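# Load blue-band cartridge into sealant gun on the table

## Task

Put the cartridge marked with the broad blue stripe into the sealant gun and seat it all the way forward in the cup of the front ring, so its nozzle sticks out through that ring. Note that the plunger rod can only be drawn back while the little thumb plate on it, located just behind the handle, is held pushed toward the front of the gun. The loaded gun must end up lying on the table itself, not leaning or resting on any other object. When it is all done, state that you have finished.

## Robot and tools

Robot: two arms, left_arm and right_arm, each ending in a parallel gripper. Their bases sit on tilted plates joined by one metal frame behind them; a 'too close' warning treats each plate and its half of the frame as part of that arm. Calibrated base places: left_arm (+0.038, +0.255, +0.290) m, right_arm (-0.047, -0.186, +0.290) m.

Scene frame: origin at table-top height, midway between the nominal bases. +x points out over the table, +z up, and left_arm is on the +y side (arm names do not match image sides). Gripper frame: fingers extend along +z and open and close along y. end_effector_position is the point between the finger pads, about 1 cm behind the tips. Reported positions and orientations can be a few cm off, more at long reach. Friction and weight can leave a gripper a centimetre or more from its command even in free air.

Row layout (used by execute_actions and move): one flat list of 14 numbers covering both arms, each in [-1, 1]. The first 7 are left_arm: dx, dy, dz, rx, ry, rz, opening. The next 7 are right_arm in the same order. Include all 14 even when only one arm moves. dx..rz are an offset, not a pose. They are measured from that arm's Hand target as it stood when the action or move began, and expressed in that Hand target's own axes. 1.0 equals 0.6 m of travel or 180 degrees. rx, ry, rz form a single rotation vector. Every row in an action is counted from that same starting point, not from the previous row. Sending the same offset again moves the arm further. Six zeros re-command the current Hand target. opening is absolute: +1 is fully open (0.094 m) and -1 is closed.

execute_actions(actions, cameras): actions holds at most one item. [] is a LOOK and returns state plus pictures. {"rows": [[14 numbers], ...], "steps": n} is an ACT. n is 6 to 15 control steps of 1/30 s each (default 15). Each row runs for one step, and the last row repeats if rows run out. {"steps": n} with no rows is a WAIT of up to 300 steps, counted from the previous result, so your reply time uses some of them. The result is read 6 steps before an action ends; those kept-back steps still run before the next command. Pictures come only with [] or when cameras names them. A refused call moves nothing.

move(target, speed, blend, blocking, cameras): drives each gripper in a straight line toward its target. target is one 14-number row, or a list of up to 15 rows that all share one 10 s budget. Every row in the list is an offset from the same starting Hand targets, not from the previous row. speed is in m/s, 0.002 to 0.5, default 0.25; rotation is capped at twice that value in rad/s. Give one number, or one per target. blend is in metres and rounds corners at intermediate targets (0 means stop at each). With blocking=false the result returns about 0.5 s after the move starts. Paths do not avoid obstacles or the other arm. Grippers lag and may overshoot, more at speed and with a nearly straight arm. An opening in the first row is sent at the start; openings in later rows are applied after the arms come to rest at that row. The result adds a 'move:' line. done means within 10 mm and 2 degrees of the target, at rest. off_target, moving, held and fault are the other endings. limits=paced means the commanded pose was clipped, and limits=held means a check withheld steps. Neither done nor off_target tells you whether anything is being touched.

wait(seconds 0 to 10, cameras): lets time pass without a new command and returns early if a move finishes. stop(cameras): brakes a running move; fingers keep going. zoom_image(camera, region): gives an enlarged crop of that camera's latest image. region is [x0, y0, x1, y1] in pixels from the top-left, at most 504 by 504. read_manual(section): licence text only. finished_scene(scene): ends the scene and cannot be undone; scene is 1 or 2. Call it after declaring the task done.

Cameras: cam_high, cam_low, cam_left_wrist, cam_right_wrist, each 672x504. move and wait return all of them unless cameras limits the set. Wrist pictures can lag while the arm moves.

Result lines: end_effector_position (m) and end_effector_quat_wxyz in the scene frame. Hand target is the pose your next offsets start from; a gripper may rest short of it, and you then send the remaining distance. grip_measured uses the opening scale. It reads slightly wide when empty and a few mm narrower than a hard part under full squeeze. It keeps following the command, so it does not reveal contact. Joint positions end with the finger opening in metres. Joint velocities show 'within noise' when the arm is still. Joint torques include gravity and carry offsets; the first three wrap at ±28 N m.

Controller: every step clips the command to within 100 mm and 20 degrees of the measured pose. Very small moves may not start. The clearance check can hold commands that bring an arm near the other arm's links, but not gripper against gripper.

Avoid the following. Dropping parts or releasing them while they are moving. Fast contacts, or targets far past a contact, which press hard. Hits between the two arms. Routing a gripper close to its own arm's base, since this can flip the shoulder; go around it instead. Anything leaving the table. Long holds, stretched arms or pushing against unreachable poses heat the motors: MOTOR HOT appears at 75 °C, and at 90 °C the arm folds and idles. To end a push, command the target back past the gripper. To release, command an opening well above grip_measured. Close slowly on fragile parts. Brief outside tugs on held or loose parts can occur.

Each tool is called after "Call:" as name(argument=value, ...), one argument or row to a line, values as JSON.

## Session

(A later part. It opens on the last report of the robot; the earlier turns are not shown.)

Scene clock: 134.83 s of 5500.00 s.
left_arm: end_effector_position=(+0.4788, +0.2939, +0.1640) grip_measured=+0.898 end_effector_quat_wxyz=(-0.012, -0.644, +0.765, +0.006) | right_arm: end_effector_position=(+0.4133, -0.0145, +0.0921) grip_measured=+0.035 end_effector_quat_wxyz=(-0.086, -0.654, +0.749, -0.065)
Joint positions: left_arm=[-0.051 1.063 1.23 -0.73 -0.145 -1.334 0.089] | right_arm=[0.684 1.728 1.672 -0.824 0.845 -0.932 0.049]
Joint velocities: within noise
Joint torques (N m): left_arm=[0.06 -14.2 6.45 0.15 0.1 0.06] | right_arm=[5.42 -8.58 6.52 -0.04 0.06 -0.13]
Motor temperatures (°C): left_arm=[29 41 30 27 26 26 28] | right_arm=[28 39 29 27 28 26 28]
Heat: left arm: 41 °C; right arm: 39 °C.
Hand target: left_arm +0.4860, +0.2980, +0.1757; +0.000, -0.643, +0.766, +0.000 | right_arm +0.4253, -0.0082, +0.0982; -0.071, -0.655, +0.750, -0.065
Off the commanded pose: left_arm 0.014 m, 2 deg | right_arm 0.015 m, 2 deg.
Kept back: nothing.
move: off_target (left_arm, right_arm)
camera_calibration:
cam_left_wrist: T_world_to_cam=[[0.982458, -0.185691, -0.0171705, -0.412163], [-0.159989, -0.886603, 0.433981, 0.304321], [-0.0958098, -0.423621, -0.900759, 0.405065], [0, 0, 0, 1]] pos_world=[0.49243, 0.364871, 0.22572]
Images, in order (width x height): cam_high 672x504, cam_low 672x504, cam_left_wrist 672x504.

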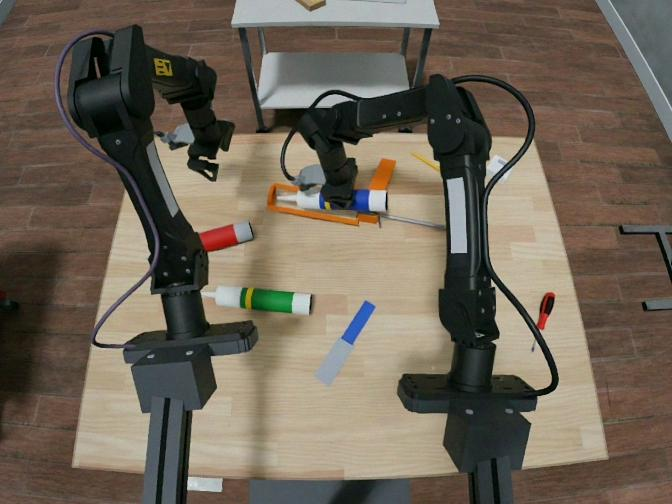

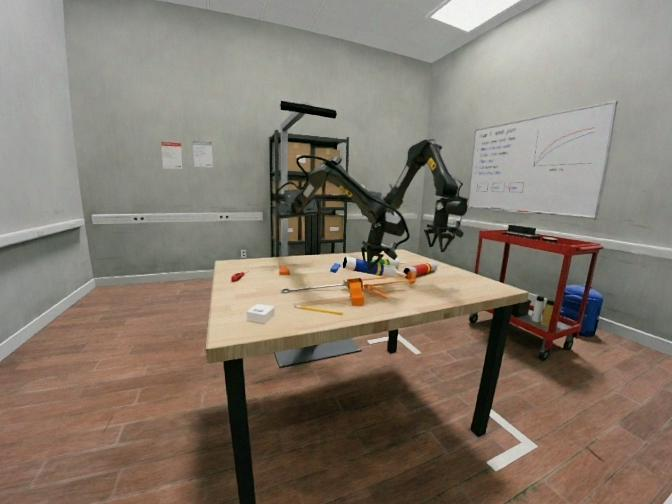

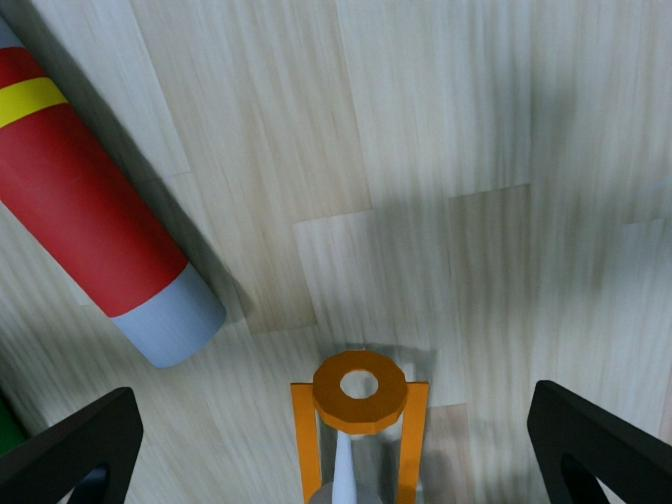

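Call:
move(
  target=[0,0,0,0,0,0,0.9, 0.004,-0.0174,0.0172,0,0,0,-0.3],
  speed=0.06,
  cameras=["cam_low","cam_left_wrist"],
)

Call:
zoom_image(
  camera="cam_left_wrist",
  region=[260, 330, 460, 504],
)

Call:
zoom_image(
  camera="cam_low",
  region=[340, 235, 460, 325],
)

Scene clock: 136.17 s of 5500.00 s.
left_arm: end_effector_position=(+0.4788, +0.2939, +0.1640) grip_measured=+0.898 end_effector_quat_wxyz=(-0.012, -0.644, +0.765, +0.006) | right_arm: end_effector_position=(+0.4237, -0.0199, +0.0836) grip_measured=+0.035 end_effector_quat_wxyz=(-0.084, -0.653, +0.750, -0.065)
Joint positions: left_arm=[-0.051 1.063 1.23 -0.73 -0.145 -1.334 0.089] | right_arm=[0.65 1.746 1.706 -0.807 0.823 -0.97 0.049]
Joint velocities: within noise
Joint torques (N m): left_arm=[0.06 -14.2 6.45 0.15 0.09 0.06] | right_arm=[5.19 -8.69 6.74 -0.01 0.04 -0.15]
Motor temperatures (°C): left_arm=[29 41 30 27 26 26 28] | right_arm=[28 40 30 27 28 26 28]
Heat: left arm: 41 °C; right arm: 40 °C.
Hand target: left_arm +0.4860, +0.2980, +0.1757; +0.000, -0.643, +0.766, +0.000 | right_arm +0.4352, -0.0139, +0.0887; -0.070, -0.655, +0.750, -0.065
Off the commanded pose: left_arm 0.014 m, 2 deg | right_arm 0.014 m, 2 deg.
Kept back: nothing.
move: off_target (left_arm, right_arm)
camera_calibration:
cam_left_wrist: T_world_to_cam=[[0.982458, -0.185691, -0.0171705, -0.412163], [-0.159989, -0.886603, 0.433981, 0.304321], [-0.0958098, -0.423621, -0.900759, 0.405065], [0, 0, 0, 1]] pos_world=[0.49243, 0.364871, 0.22572]
Images, in order (width x height): cam_low 672x504, cam_left_wrist 672x504.

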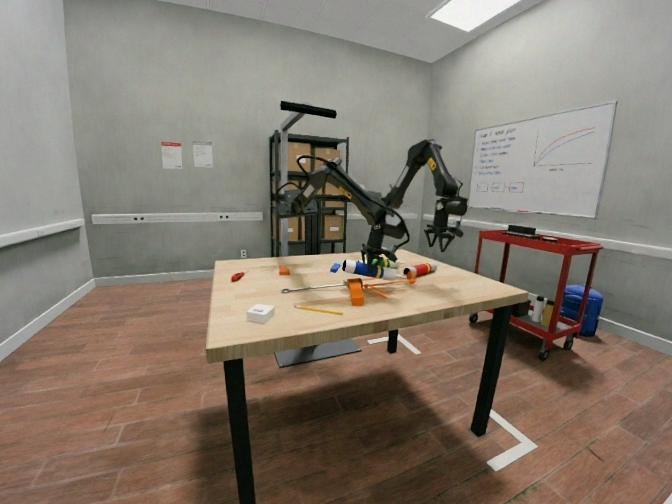

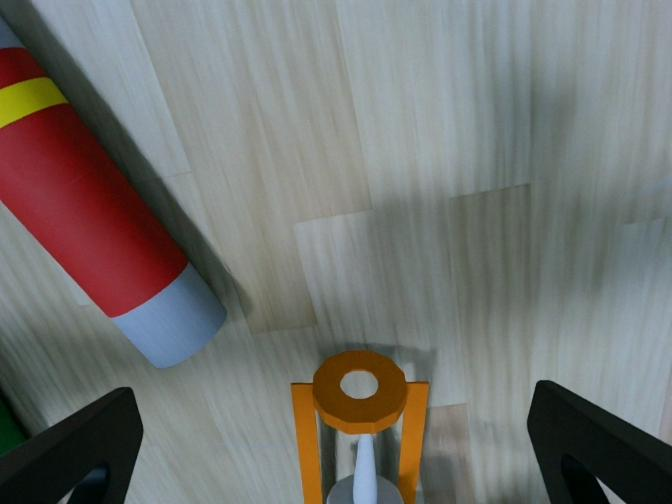

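Scaled by 2.520 from the camera's 672x504 image, which has a finer 960x720 frame.

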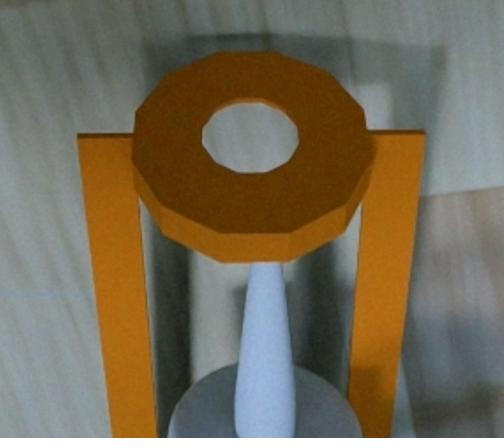

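Scaled by 4.200 from the camera's 672x504 image, which has a finer 960x720 frame.

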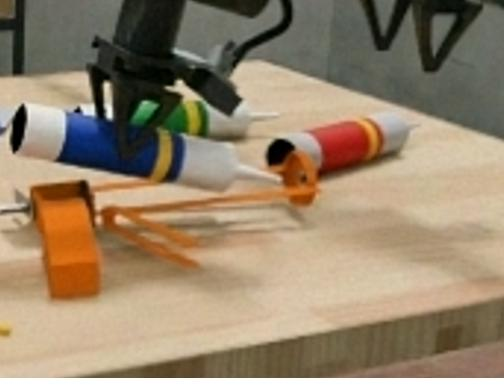

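Call:
zoom_image(
  camera="cam_low",
  region=[390, 255, 430, 295],
)

Scaled by 12.600 from the camera's 672x504 image, which has a finer 960x720 frame.

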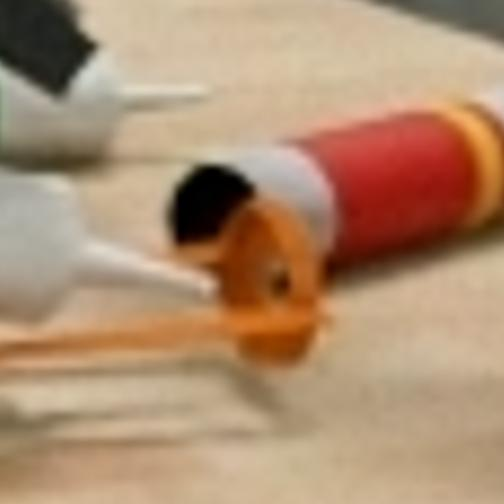

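Call:
move(
  target=[0,0,0,0,0,0,0.9, -0.0595,0.0151,-0.0013,0,0,0,-0.3],
  speed=0.05,
  cameras=["cam_low","cam_left_wrist"],
)

Call:
zoom_image(
  camera="cam_left_wrist",
  region=[260, 330, 460, 504],
)

Call:
zoom_image(
  camera="cam_low",
  region=[350, 245, 430, 305],
)

Scene clock: 138.10 s of 5500.00 s.
left_arm: end_effector_position=(+0.4788, +0.2939, +0.1640) grip_measured=+0.898 end_effector_quat_wxyz=(-0.012, -0.643, +0.765, +0.006) | right_arm: end_effector_position=(+0.4255, +0.0069, +0.0670) grip_measured=+0.035 end_effector_quat_wxyz=(-0.082, -0.651, +0.753, -0.062)
Joint positions: left_arm=[-0.051 1.063 1.23 -0.73 -0.145 -1.332 0.089] | right_arm=[0.672 1.856 1.811 -0.816 0.829 -0.941 0.049]
Joint velocities: within noise
Joint torques (N m): left_arm=[0.06 -14.2 6.46 0.15 0.09 0.06] | right_arm=[9.16 -8.83 6.74 -0.37 0.35 0.09]
Motor temperatures (°C): left_arm=[29 42 30 27 26 26 28] | right_arm=[28 40 30 27 28 26 28]
Heat: left arm: 42 °C; right arm: 40 °C.
Hand target: left_arm +0.4860, +0.2980, +0.1757; +0.000, -0.643, +0.766, +0.000 | right_arm +0.4310, +0.0222, +0.0827; -0.070, -0.655, +0.750, -0.065
Off the commanded pose: left_arm 0.014 m, 2 deg | right_arm 0.023 m, 1 deg.
Kept back: nothing.
move: off_target (left_arm, right_arm)
camera_calibration:
cam_left_wrist: T_world_to_cam=[[0.982172, -0.187198, -0.017154, -0.411586], [-0.161352, -0.886338, 0.434016, 0.30489], [-0.0964512, -0.42351, -0.900742, 0.405337], [0, 0, 0, 1]] pos_world=[0.492538, 0.364852, 0.225717]
Images, in order (width x height): cam_low 672x504, cam_left_wrist 672x504.

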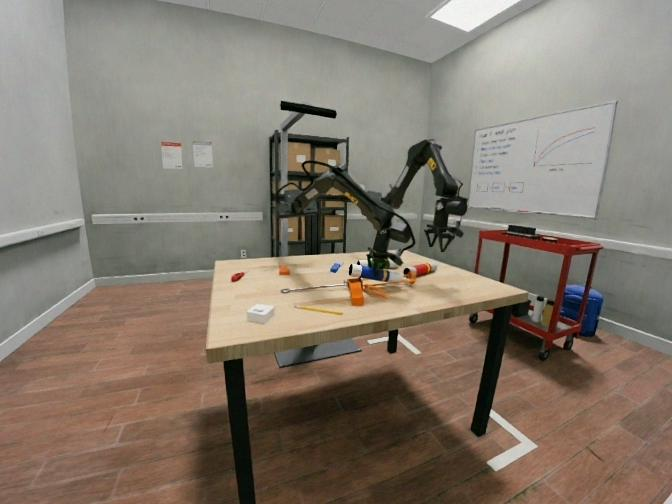

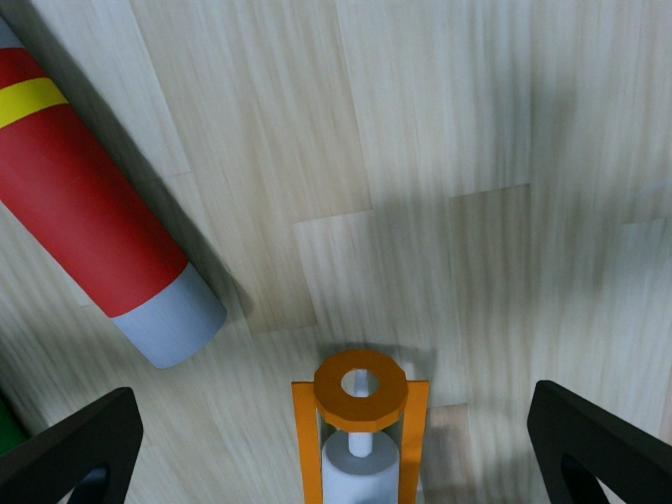

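Scaled by 2.520 from the camera's 672x504 image, which has a finer 960x720 frame.

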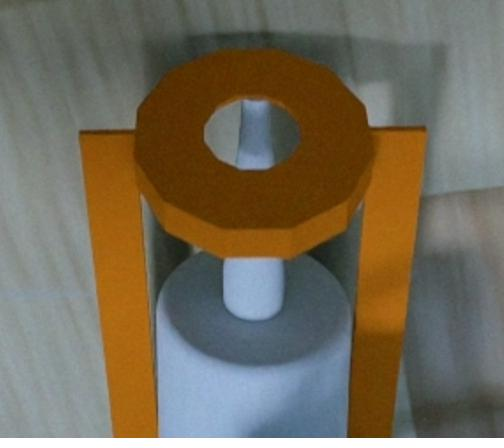

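Scaled by 6.300 from the camera's 672x504 image, which has a finer 960x720 frame.

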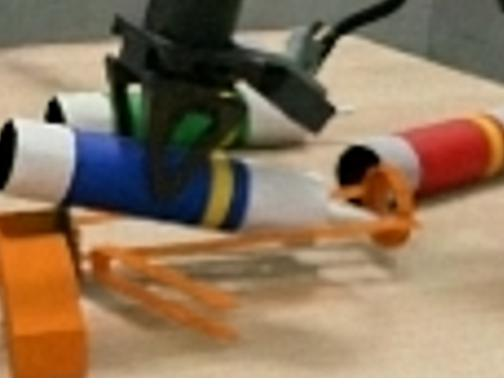

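Call:
move(
  target=[0,0,0,0,0,0,0.9, -0.0322,0,-0.0267,0,0,0,-0.3],
  speed=0.05,
  cameras=["cam_low","cam_left_wrist"],
)

Call:
zoom_image(
  camera="cam_left_wrist",
  region=[260, 330, 460, 504],
)

Call:
zoom_image(
  camera="cam_low",
  region=[350, 245, 430, 305],
)

Scene clock: 139.57 s of 5500.00 s.
left_arm: end_effector_position=(+0.4788, +0.2939, +0.1640) grip_measured=+0.898 end_effector_quat_wxyz=(-0.012, -0.643, +0.765, +0.006) | right_arm: end_effector_position=(+0.4312, +0.0144, +0.0776) grip_measured=+0.035 end_effector_quat_wxyz=(-0.097, -0.648, +0.751, -0.083)
Joint positions: left_arm=[-0.051 1.063 1.23 -0.73 -0.145 -1.332 0.089] | right_arm=[0.712 1.919 1.937 -0.951 0.901 -0.863 0.049]
Joint velocities: within noise
Joint torques (N m): left_arm=[0.05 -14.2 6.45 0.15 0.09 0.06] | right_arm=[10.89 -8.64 6.84 -0.3 0.12 0.1]
Motor temperatures (°C): left_arm=[29 42 30 27 26 26 28] | right_arm=[28 41 30 27 28 26 28]
Heat: left arm: 42 °C; right arm: 41 °C.
Hand target: left_arm +0.4860, +0.2980, +0.1757; +0.000, -0.643, +0.766, +0.000 | right_arm +0.4337, +0.0441, +0.0946; -0.070, -0.655, +0.750, -0.065
Off the commanded pose: left_arm 0.014 m, 2 deg | right_arm 0.034 m, 4 deg.
Kept back: nothing.
move: off_target (left_arm, right_arm)
camera_calibration:
cam_left_wrist: T_world_to_cam=[[0.982172, -0.187198, -0.017154, -0.411586], [-0.161352, -0.886338, 0.434016, 0.30489], [-0.0964512, -0.42351, -0.900742, 0.405337], [0, 0, 0, 1]] pos_world=[0.492538, 0.364852, 0.225717]
Images, in order (width x height): cam_low 672x504, cam_left_wrist 672x504.

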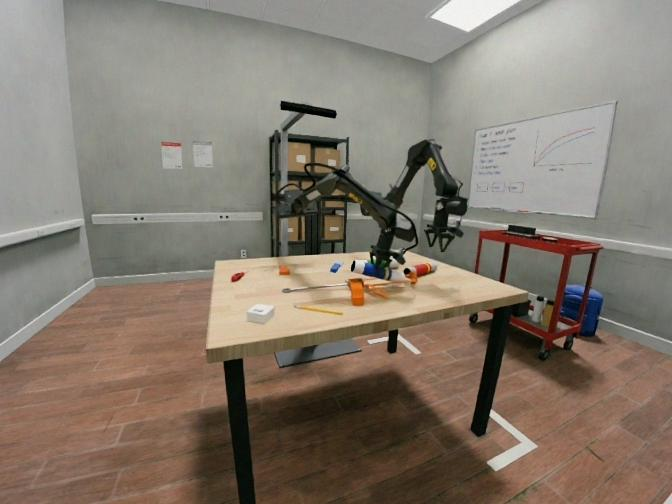

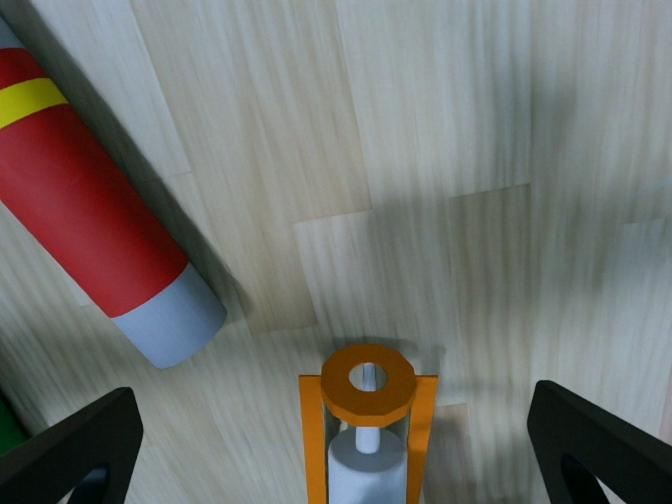

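Scaled by 2.520 from the camera's 672x504 image, which has a finer 960x720 frame.

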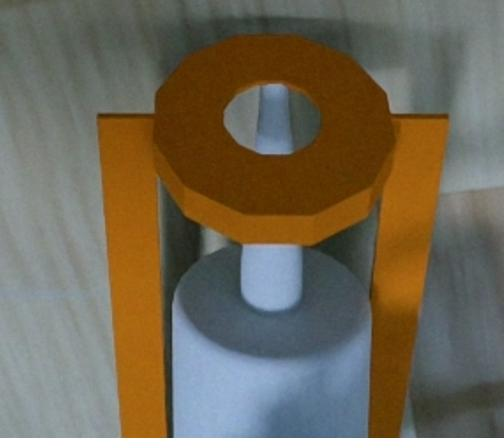

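Scaled by 6.300 from the camera's 672x504 image, which has a finer 960x720 frame.

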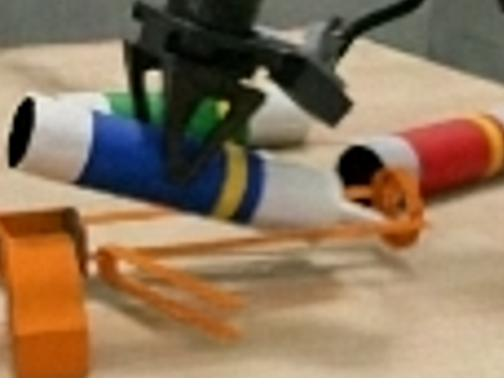

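Call:
zoom_image(
  camera="cam_left_wrist",
  region=[320, 335, 420, 435],
)

Call:
zoom_image(
  camera="cam_low",
  region=[395, 260, 425, 290],
)

Scaled by 5.040 from the camera's 672x504 image, which has a finer 960x720 frame.

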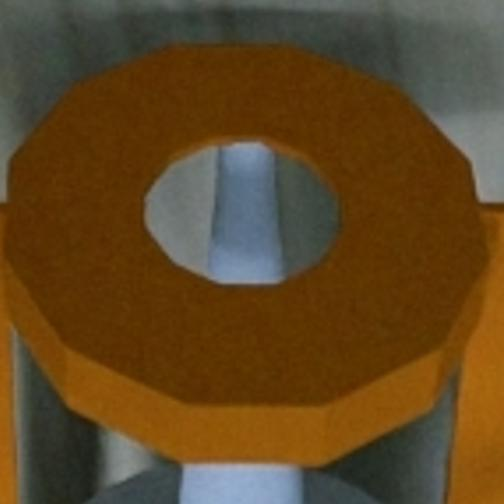

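Scaled by 16.800 from the camera's 672x504 image, which has a finer 960x720 frame.

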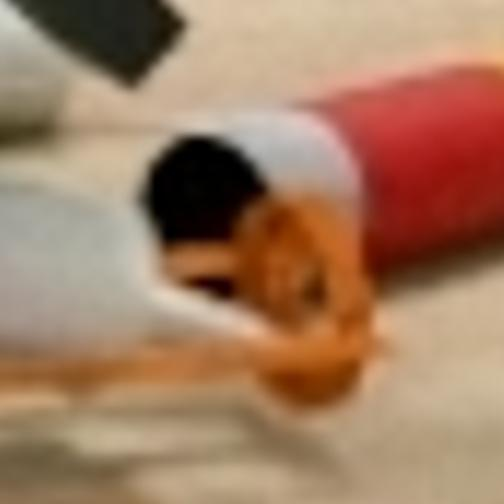

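Call:
move(
  target=[0,0,0,0,0,0,0.9, 0.0902,-0.006,0.0083,0,0,0,-0.3],
  speed=0.06,
  cameras=["cam_low","cam_left_wrist","cam_high"],
)

Call:
zoom_image(
  camera="cam_left_wrist",
  region=[260, 330, 460, 504],
)

Call:
zoom_image(
  camera="cam_low",
  region=[370, 250, 430, 300],
)

Call:
zoom_image(
  camera="cam_high",
  region=[250, 150, 410, 250],
)

Scene clock: 144.33 s of 5500.00 s.
left_arm: end_effector_position=(+0.4788, +0.2939, +0.1640) grip_measured=+0.898 end_effector_quat_wxyz=(-0.012, -0.643, +0.766, +0.006) | right_arm: end_effector_position=(+0.4056, -0.0046, +0.0732) grip_measured=+0.035 end_effector_quat_wxyz=(-0.106, -0.672, +0.731, -0.059)
Joint positions: left_arm=[-0.051 1.063 1.23 -0.73 -0.145 -1.331 0.089] | right_arm=[0.678 1.813 1.732 -0.85 0.843 -0.95 0.049]
Joint velocities: within noise
Joint torques (N m): left_arm=[0.06 -14.2 6.45 0.15 0.09 0.06] | right_arm=[5.72 -14.99 3.45 -0.03 0.05 -0.11]
Motor temperatures (°C): left_arm=[29 43 31 27 26 26 28] | right_arm=[30 42 30 27 28 26 28]
Heat: left arm: 43 °C; right arm: 42 °C.
Hand target: left_arm +0.4860, +0.2980, +0.1757; +0.000, -0.643, +0.766, +0.000 | right_arm +0.4301, -0.0101, +0.1001; +0.070, +0.655, -0.750, +0.065
Off the commanded pose: left_arm 0.014 m, 2 deg | right_arm 0.037 m, 5 deg.
Kept back: nothing.
move: off_target (left_arm, right_arm)
camera_calibration:
cam_left_wrist: T_world_to_cam=[[0.981884, -0.188705, -0.0171373, -0.411008], [-0.162715, -0.886072, 0.434051, 0.305459], [-0.0970924, -0.423399, -0.900725, 0.405609], [0, 0, 0, 1]] pos_world=[0.492647, 0.364834, 0.225714]
Images, in order (width x height): cam_high 672x504, cam_low 672x504, cam_left_wrist 672x504.

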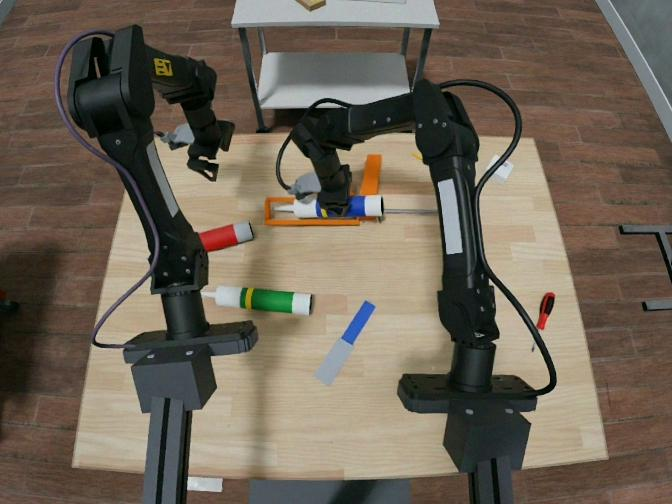

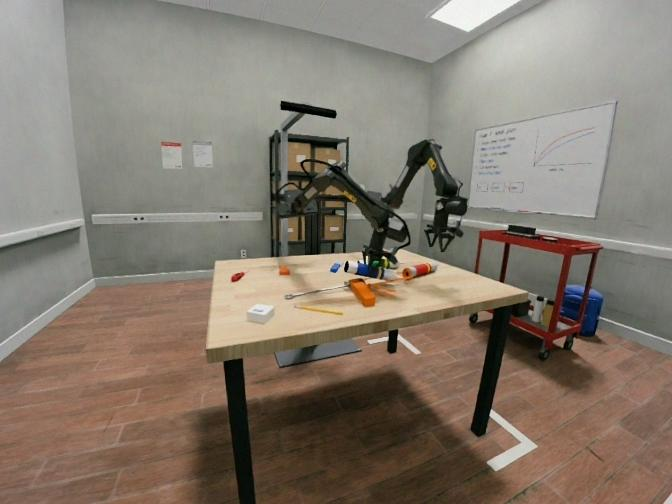

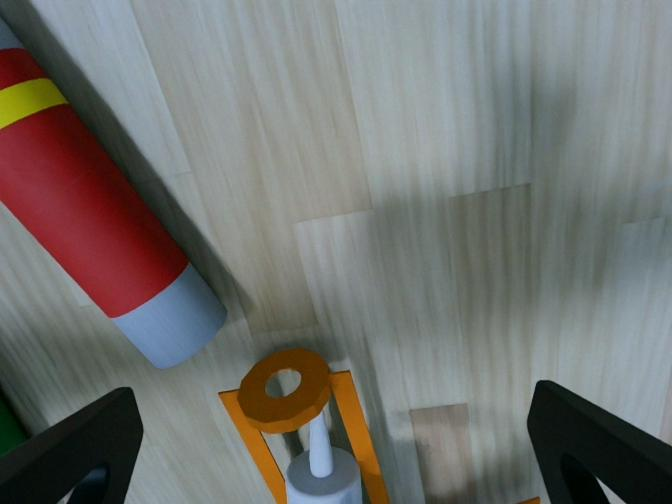

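Scaled by 2.520 from the camera's 672x504 image, which has a finer 960x720 frame.

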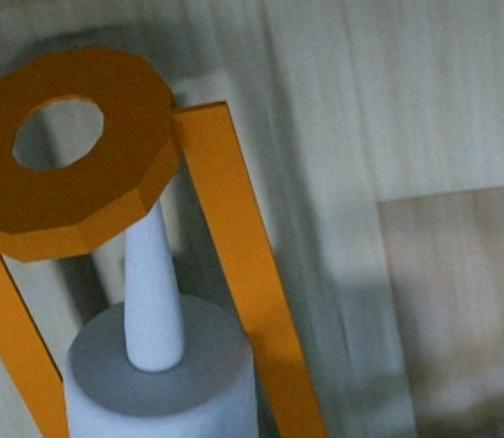

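Scaled by 8.400 from the camera's 672x504 image, which has a finer 960x720 frame.

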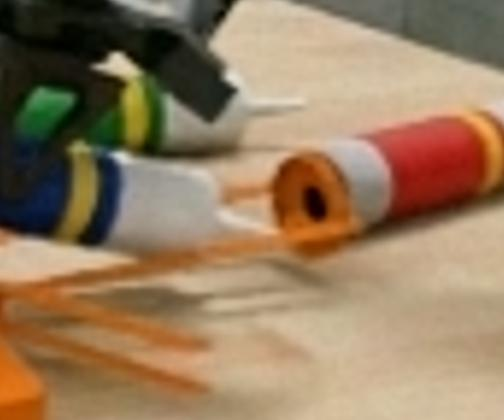

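Scaled by 3.150 from the camera's 672x504 image, which has a finer 960x720 frame.

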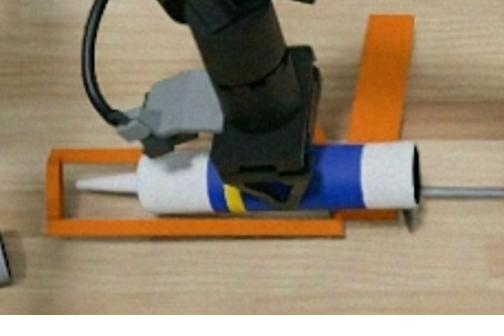

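Call:
execute_actions(
  actions=[],
)

Scene clock: 146.30 s of 5500.00 s.
left_arm: end_effector_position=(+0.4788, +0.2939, +0.1640) grip_measured=+0.898 end_effector_quat_wxyz=(-0.012, -0.643, +0.766, +0.006) | right_arm: end_effector_position=(+0.4057, -0.0041, +0.0730) grip_measured=+0.035 end_effector_quat_wxyz=(-0.105, -0.673, +0.730, -0.058)
Joint positions: left_arm=[-0.051 1.063 1.23 -0.73 -0.145 -1.331 0.089] | right_arm=[0.678 1.813 1.731 -0.847 0.842 -0.953 0.049]
Joint velocities: within noise
Joint torques (N m): left_arm=[0.06 -14.2 6.46 0.15 0.1 0.06] | right_arm=[5.72 -14.99 3.51 -0.01 0.04 -0.11]
Motor temperatures (°C): left_arm=[29 44 31 27 26 26 28] | right_arm=[30 43 30 27 28 26 28]
Heat: left arm: 44 °C; right arm: 43 °C.
Hand target: left_arm +0.4860, +0.2980, +0.1757; +0.000, -0.643, +0.766, +0.000 | right_arm +0.4301, -0.0101, +0.1001; +0.070, +0.655, -0.750, +0.065
Off the commanded pose: left_arm 0.014 m, 2 deg | right_arm 0.037 m, 5 deg.
Steps of this call (1-59: nothing new was sent). Readings (end_effector_position of left_arm | right_arm):
1: (+0.4788, +0.2939, +0.1640) | (+0.4056, -0.0046, +0.0732)
2: (+0.4788, +0.2939, +0.1640) | (+0.4056, -0.0042, +0.0731)
4: (+0.4788, +0.2939, +0.1640) | (+0.4056, -0.0042, +0.0731)
8: (+0.4788, +0.2939, +0.1640) | (+0.4056, -0.0042, +0.0731)
59: the state above
camera_calibration:
cam_left_wrist: T_world_to_cam=[[0.981884, -0.188705, -0.0171373, -0.411008], [-0.162715, -0.886072, 0.434051, 0.305459], [-0.0970924, -0.423399, -0.900725, 0.405609], [0, 0, 0, 1]] pos_world=[0.492647, 0.364834, 0.225714]
cam_right_wrist: T_world_to_cam=[[0.992565, -0.11227, -0.0470042, -0.400512], [-0.057528, -0.773075, 0.6317, 0.016219], [-0.107259, -0.6243, -0.773786, 0.186292], [0, 0, 0, 1]] pos_world=[0.418448, 0.0838754, 0.115079]

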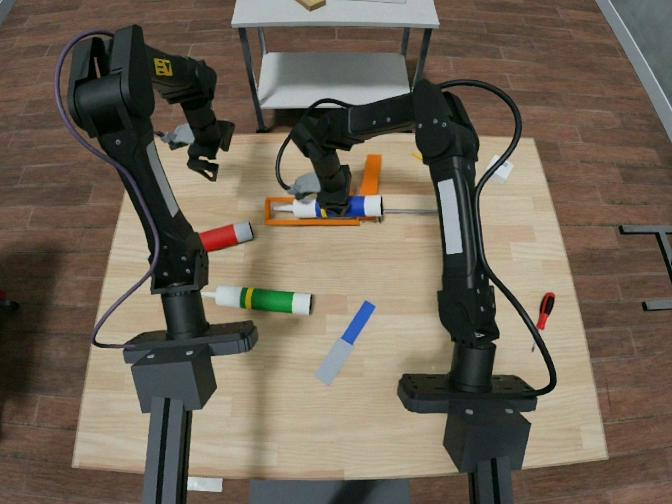

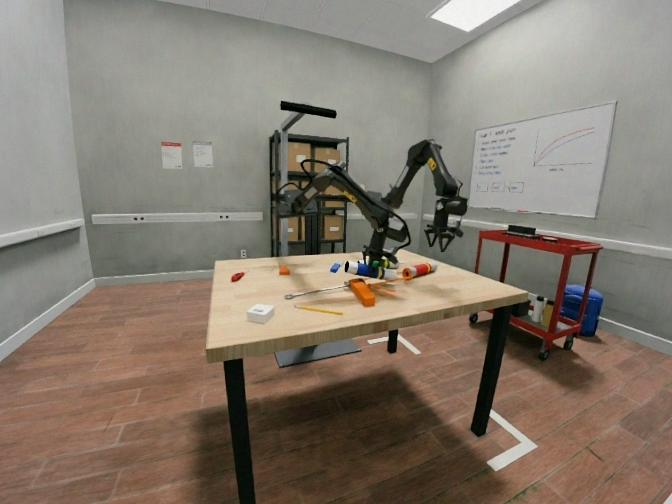

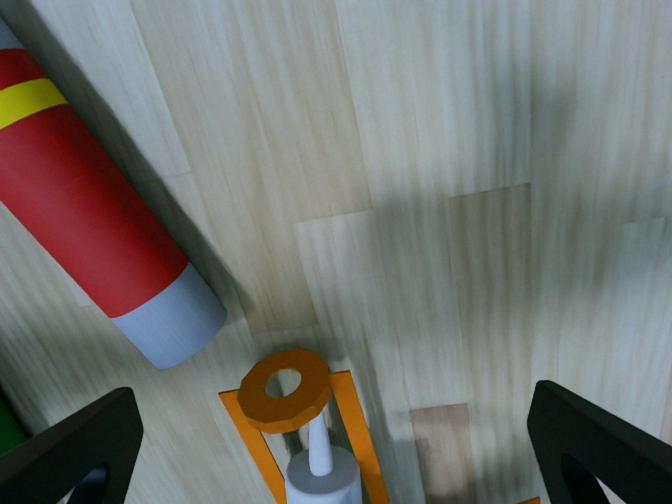

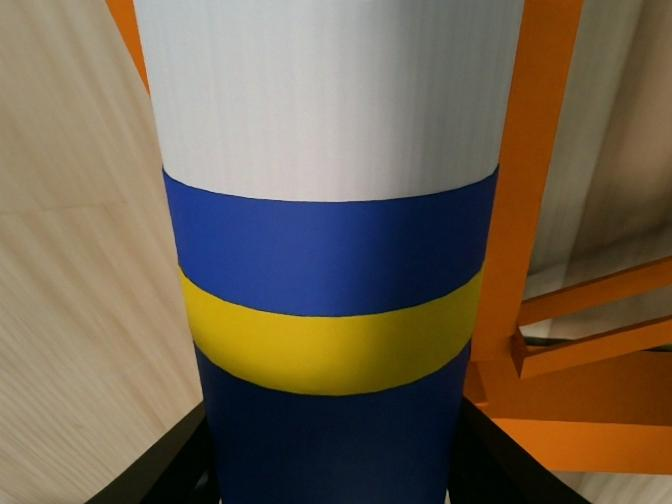

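Call:
move(
  target=[0,0,0,0,0,0,0.9,0.018,0,-0.098,0,0,0,-0.3],
  speed=0.06,
)

Call:
zoom_image(
  camera="cam_high",
  region=[250, 150, 450, 250],
)

Call:
zoom_image(
  camera="cam_left_wrist",
  region=[220, 304, 520, 504],
)

Scene clock: 148.33 s of 5500.00 s.
left_arm: end_effector_position=(+0.4788, +0.2939, +0.1640) grip_measured=+0.898 end_effector_quat_wxyz=(-0.012, -0.642, +0.766, +0.006) | right_arm: end_effector_position=(+0.4067, -0.0053, +0.1190) grip_measured=+0.035 end_effector_quat_wxyz=(-0.102, -0.661, +0.742, -0.054)
Joint positions: left_arm=[-0.051 1.063 1.23 -0.73 -0.145 -1.329 0.089] | right_arm=[0.753 1.74 1.756 -1.014 0.872 -0.829 0.049]
Joint velocities: within noise
Joint torques (N m): left_arm=[0.06 -14.2 6.46 0.15 0.09 0.05] | right_arm=[8.77 -14.08 6.52 -0.7 0.38 0.08]
Motor temperatures (°C): left_arm=[29 44 31 27 26 26 28] | right_arm=[30 45 30 27 28 26 28]
Heat: left arm: 44 °C; right arm: 45 °C.
Hand target: left_arm +0.4860, +0.2980, +0.1757; +0.000, -0.643, +0.766, +0.000 | right_arm +0.4299, -0.0094, +0.1599; -0.071, -0.655, +0.750, -0.065
Off the commanded pose: left_arm 0.014 m, 2 deg | right_arm 0.047 m, 4 deg.
Kept back: nothing.
move: off_target (left_arm, right_arm)
camera_calibration:
cam_left_wrist: T_world_to_cam=[[0.981594, -0.190211, -0.0171206, -0.410429], [-0.164078, -0.885804, 0.434086, 0.306027], [-0.0977334, -0.423287, -0.900709, 0.40588], [0, 0, 0, 1]] pos_world=[0.492755, 0.364815, 0.225711]
cam_right_wrist: T_world_to_cam=[[0.988408, -0.144554, -0.0464193, -0.398047], [-0.0841014, -0.775849, 0.625288, -0.00212309], [-0.126402, -0.614135, -0.779012, 0.229683], [0, 0, 0, 1]] pos_world=[0.422286, 0.0818699, 0.161776]

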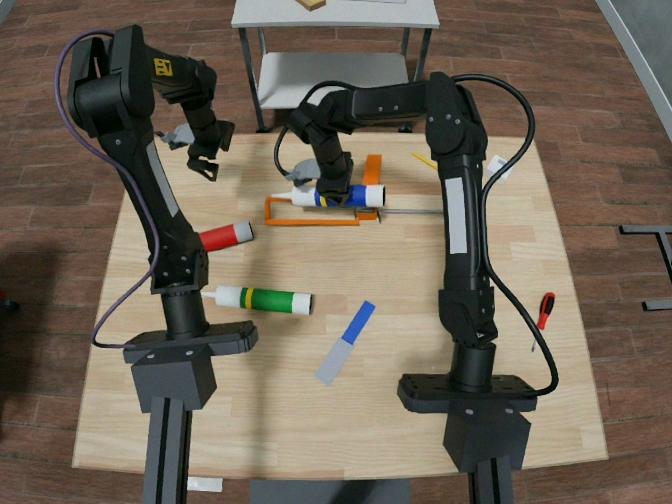

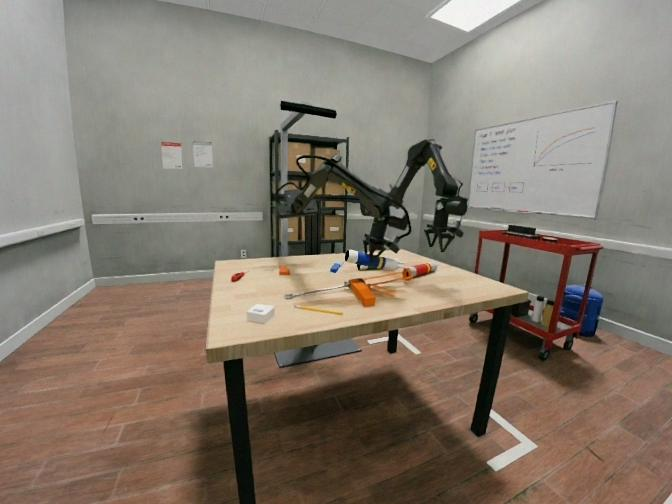

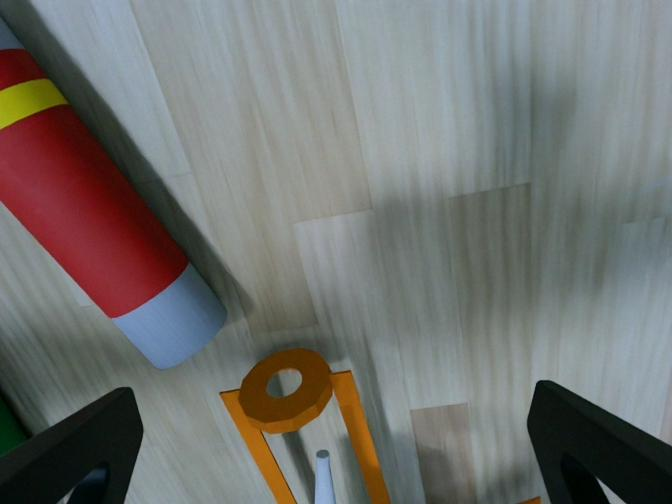

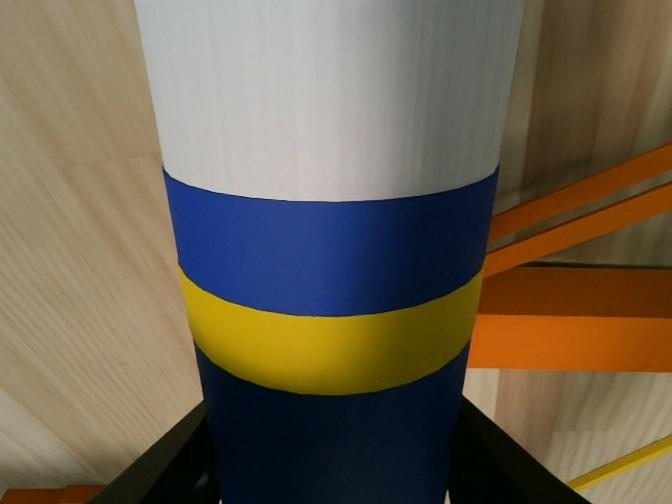

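Scaled by 2.520 from the camera's 672x504 image, which has a finer 960x720 frame.

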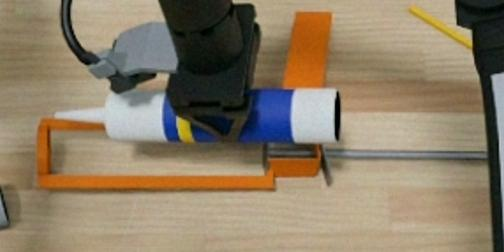

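Scaled by 1.680 from the camera's 672x504 image, which has a finer 960x720 frame.

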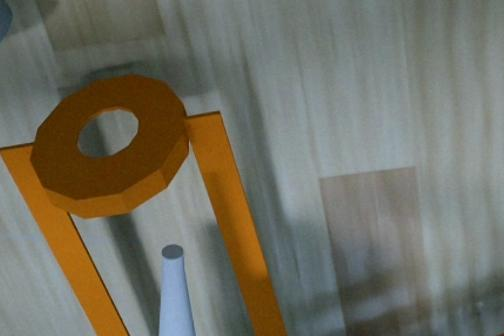

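Call:
move(
  target=[0,0,0,0,0,0,0.9,0.020,-0.0066,0.021,0.0107,0,-0.0546,-0.3],
  speed=0.08,
)

Call:
zoom_image(
  camera="cam_high",
  region=[250, 150, 450, 250],
)

Call:
zoom_image(
  camera="cam_left_wrist",
  region=[220, 304, 520, 504],
)

Scene clock: 152.10 s of 5500.00 s.
left_arm: end_effector_position=(+0.4788, +0.2939, +0.1640) grip_measured=+0.898 end_effector_quat_wxyz=(-0.012, -0.642, +0.767, +0.006) | right_arm: end_effector_position=(+0.4101, -0.0090, +0.1241) grip_measured=+0.035 end_effector_quat_wxyz=(+0.089, +0.726, -0.680, +0.050)
Joint positions: left_arm=[-0.051 1.063 1.23 -0.73 -0.145 -1.328 0.089] | right_arm=[0.753 1.688 1.693 -0.945 0.874 -1.051 0.049]
Joint velocities: within noise
Joint torques (N m): left_arm=[0.06 -14.2 6.46 0.15 0.09 0.06] | right_arm=[5.14 -14.19 3.54 -0.06 0.34 -0.15]
Motor temperatures (°C): left_arm=[29 45 31 27 26 26 28] | right_arm=[30 48 30 27 28 26 28]
Heat: left arm: 45 °C; right arm: 48 °C.
Hand target: left_arm +0.4860, +0.2980, +0.1757; +0.000, -0.643, +0.766, +0.000 | right_arm +0.4319, -0.0239, +0.1498; +0.065, +0.718, -0.690, +0.071
Off the commanded pose: left_arm 0.014 m, 2 deg | right_arm 0.037 m, 4 deg.
Kept back: nothing.
move: off_target (left_arm, right_arm)
camera_calibration:
cam_left_wrist: T_world_to_cam=[[0.981301, -0.191717, -0.0171039, -0.409849], [-0.16544, -0.885533, 0.434121, 0.306594], [-0.0983742, -0.423174, -0.900692, 0.406151], [0, 0, 0, 1]] pos_world=[0.492863, 0.364796, 0.225708]
cam_right_wrist: T_world_to_cam=[[0.997962, 0.0348085, -0.0534858, -0.403066], [0.0599904, -0.79752, 0.600302, -0.0640673], [-0.0217604, -0.602287, -0.797983, 0.191367], [0, 0, 0, 1]] pos_world=[0.410252, 0.0781929, 0.169609]

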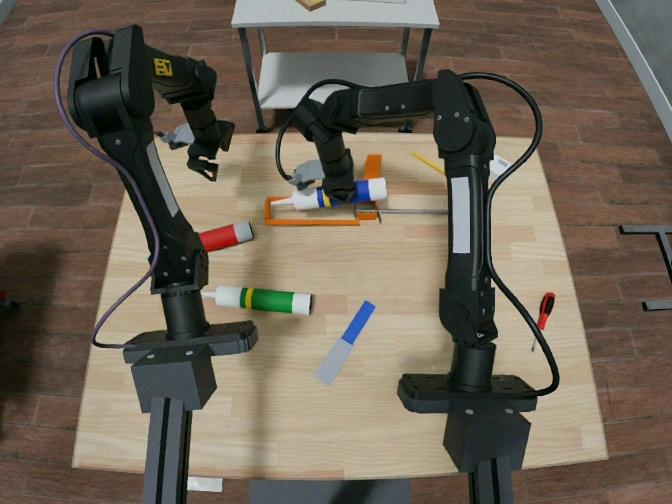

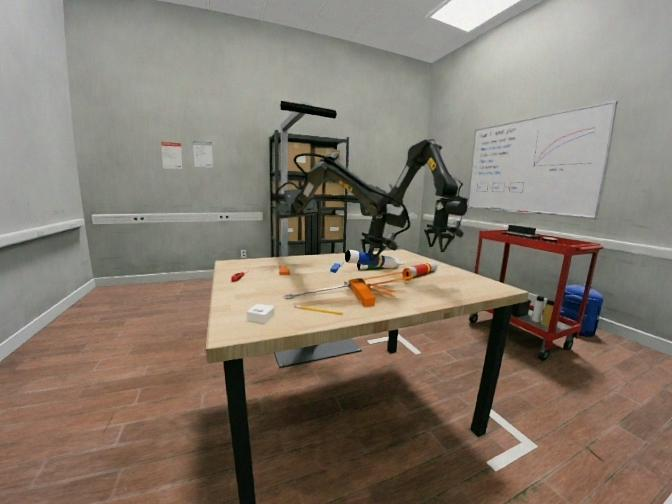

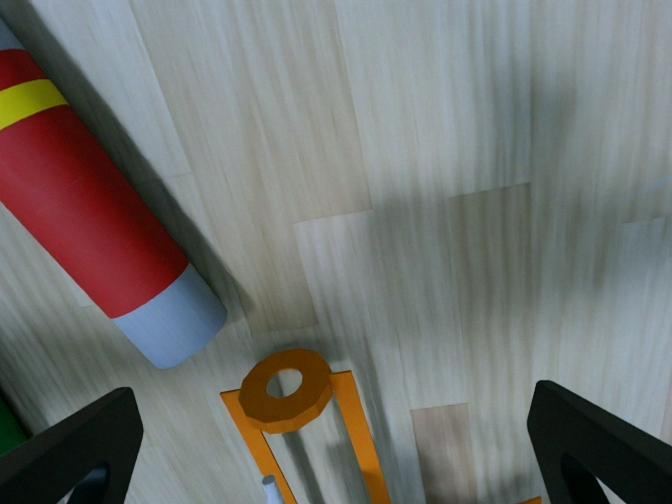

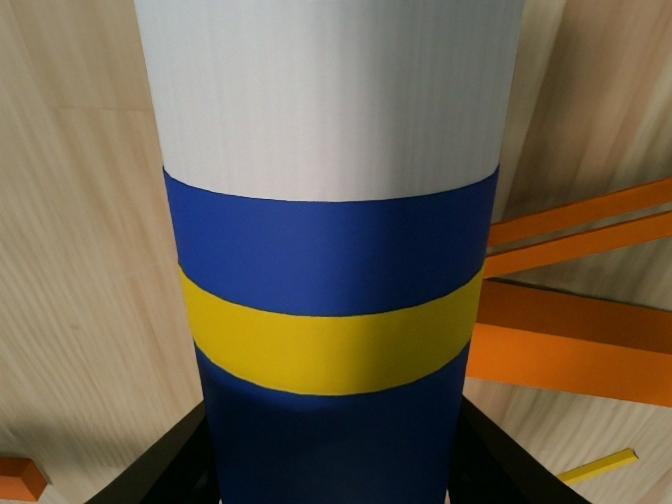

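Scaled by 2.520 from the camera's 672x504 image, which has a finer 960x720 frame.

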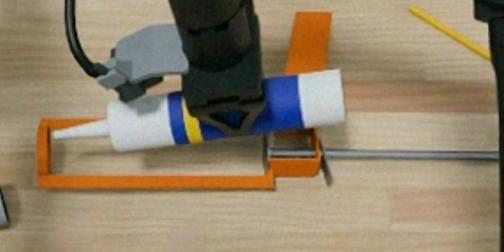

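Scaled by 1.680 from the camera's 672x504 image, which has a finer 960x720 frame.

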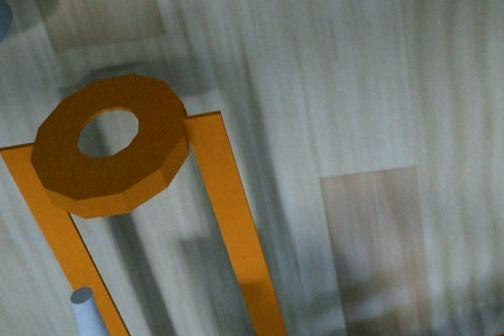

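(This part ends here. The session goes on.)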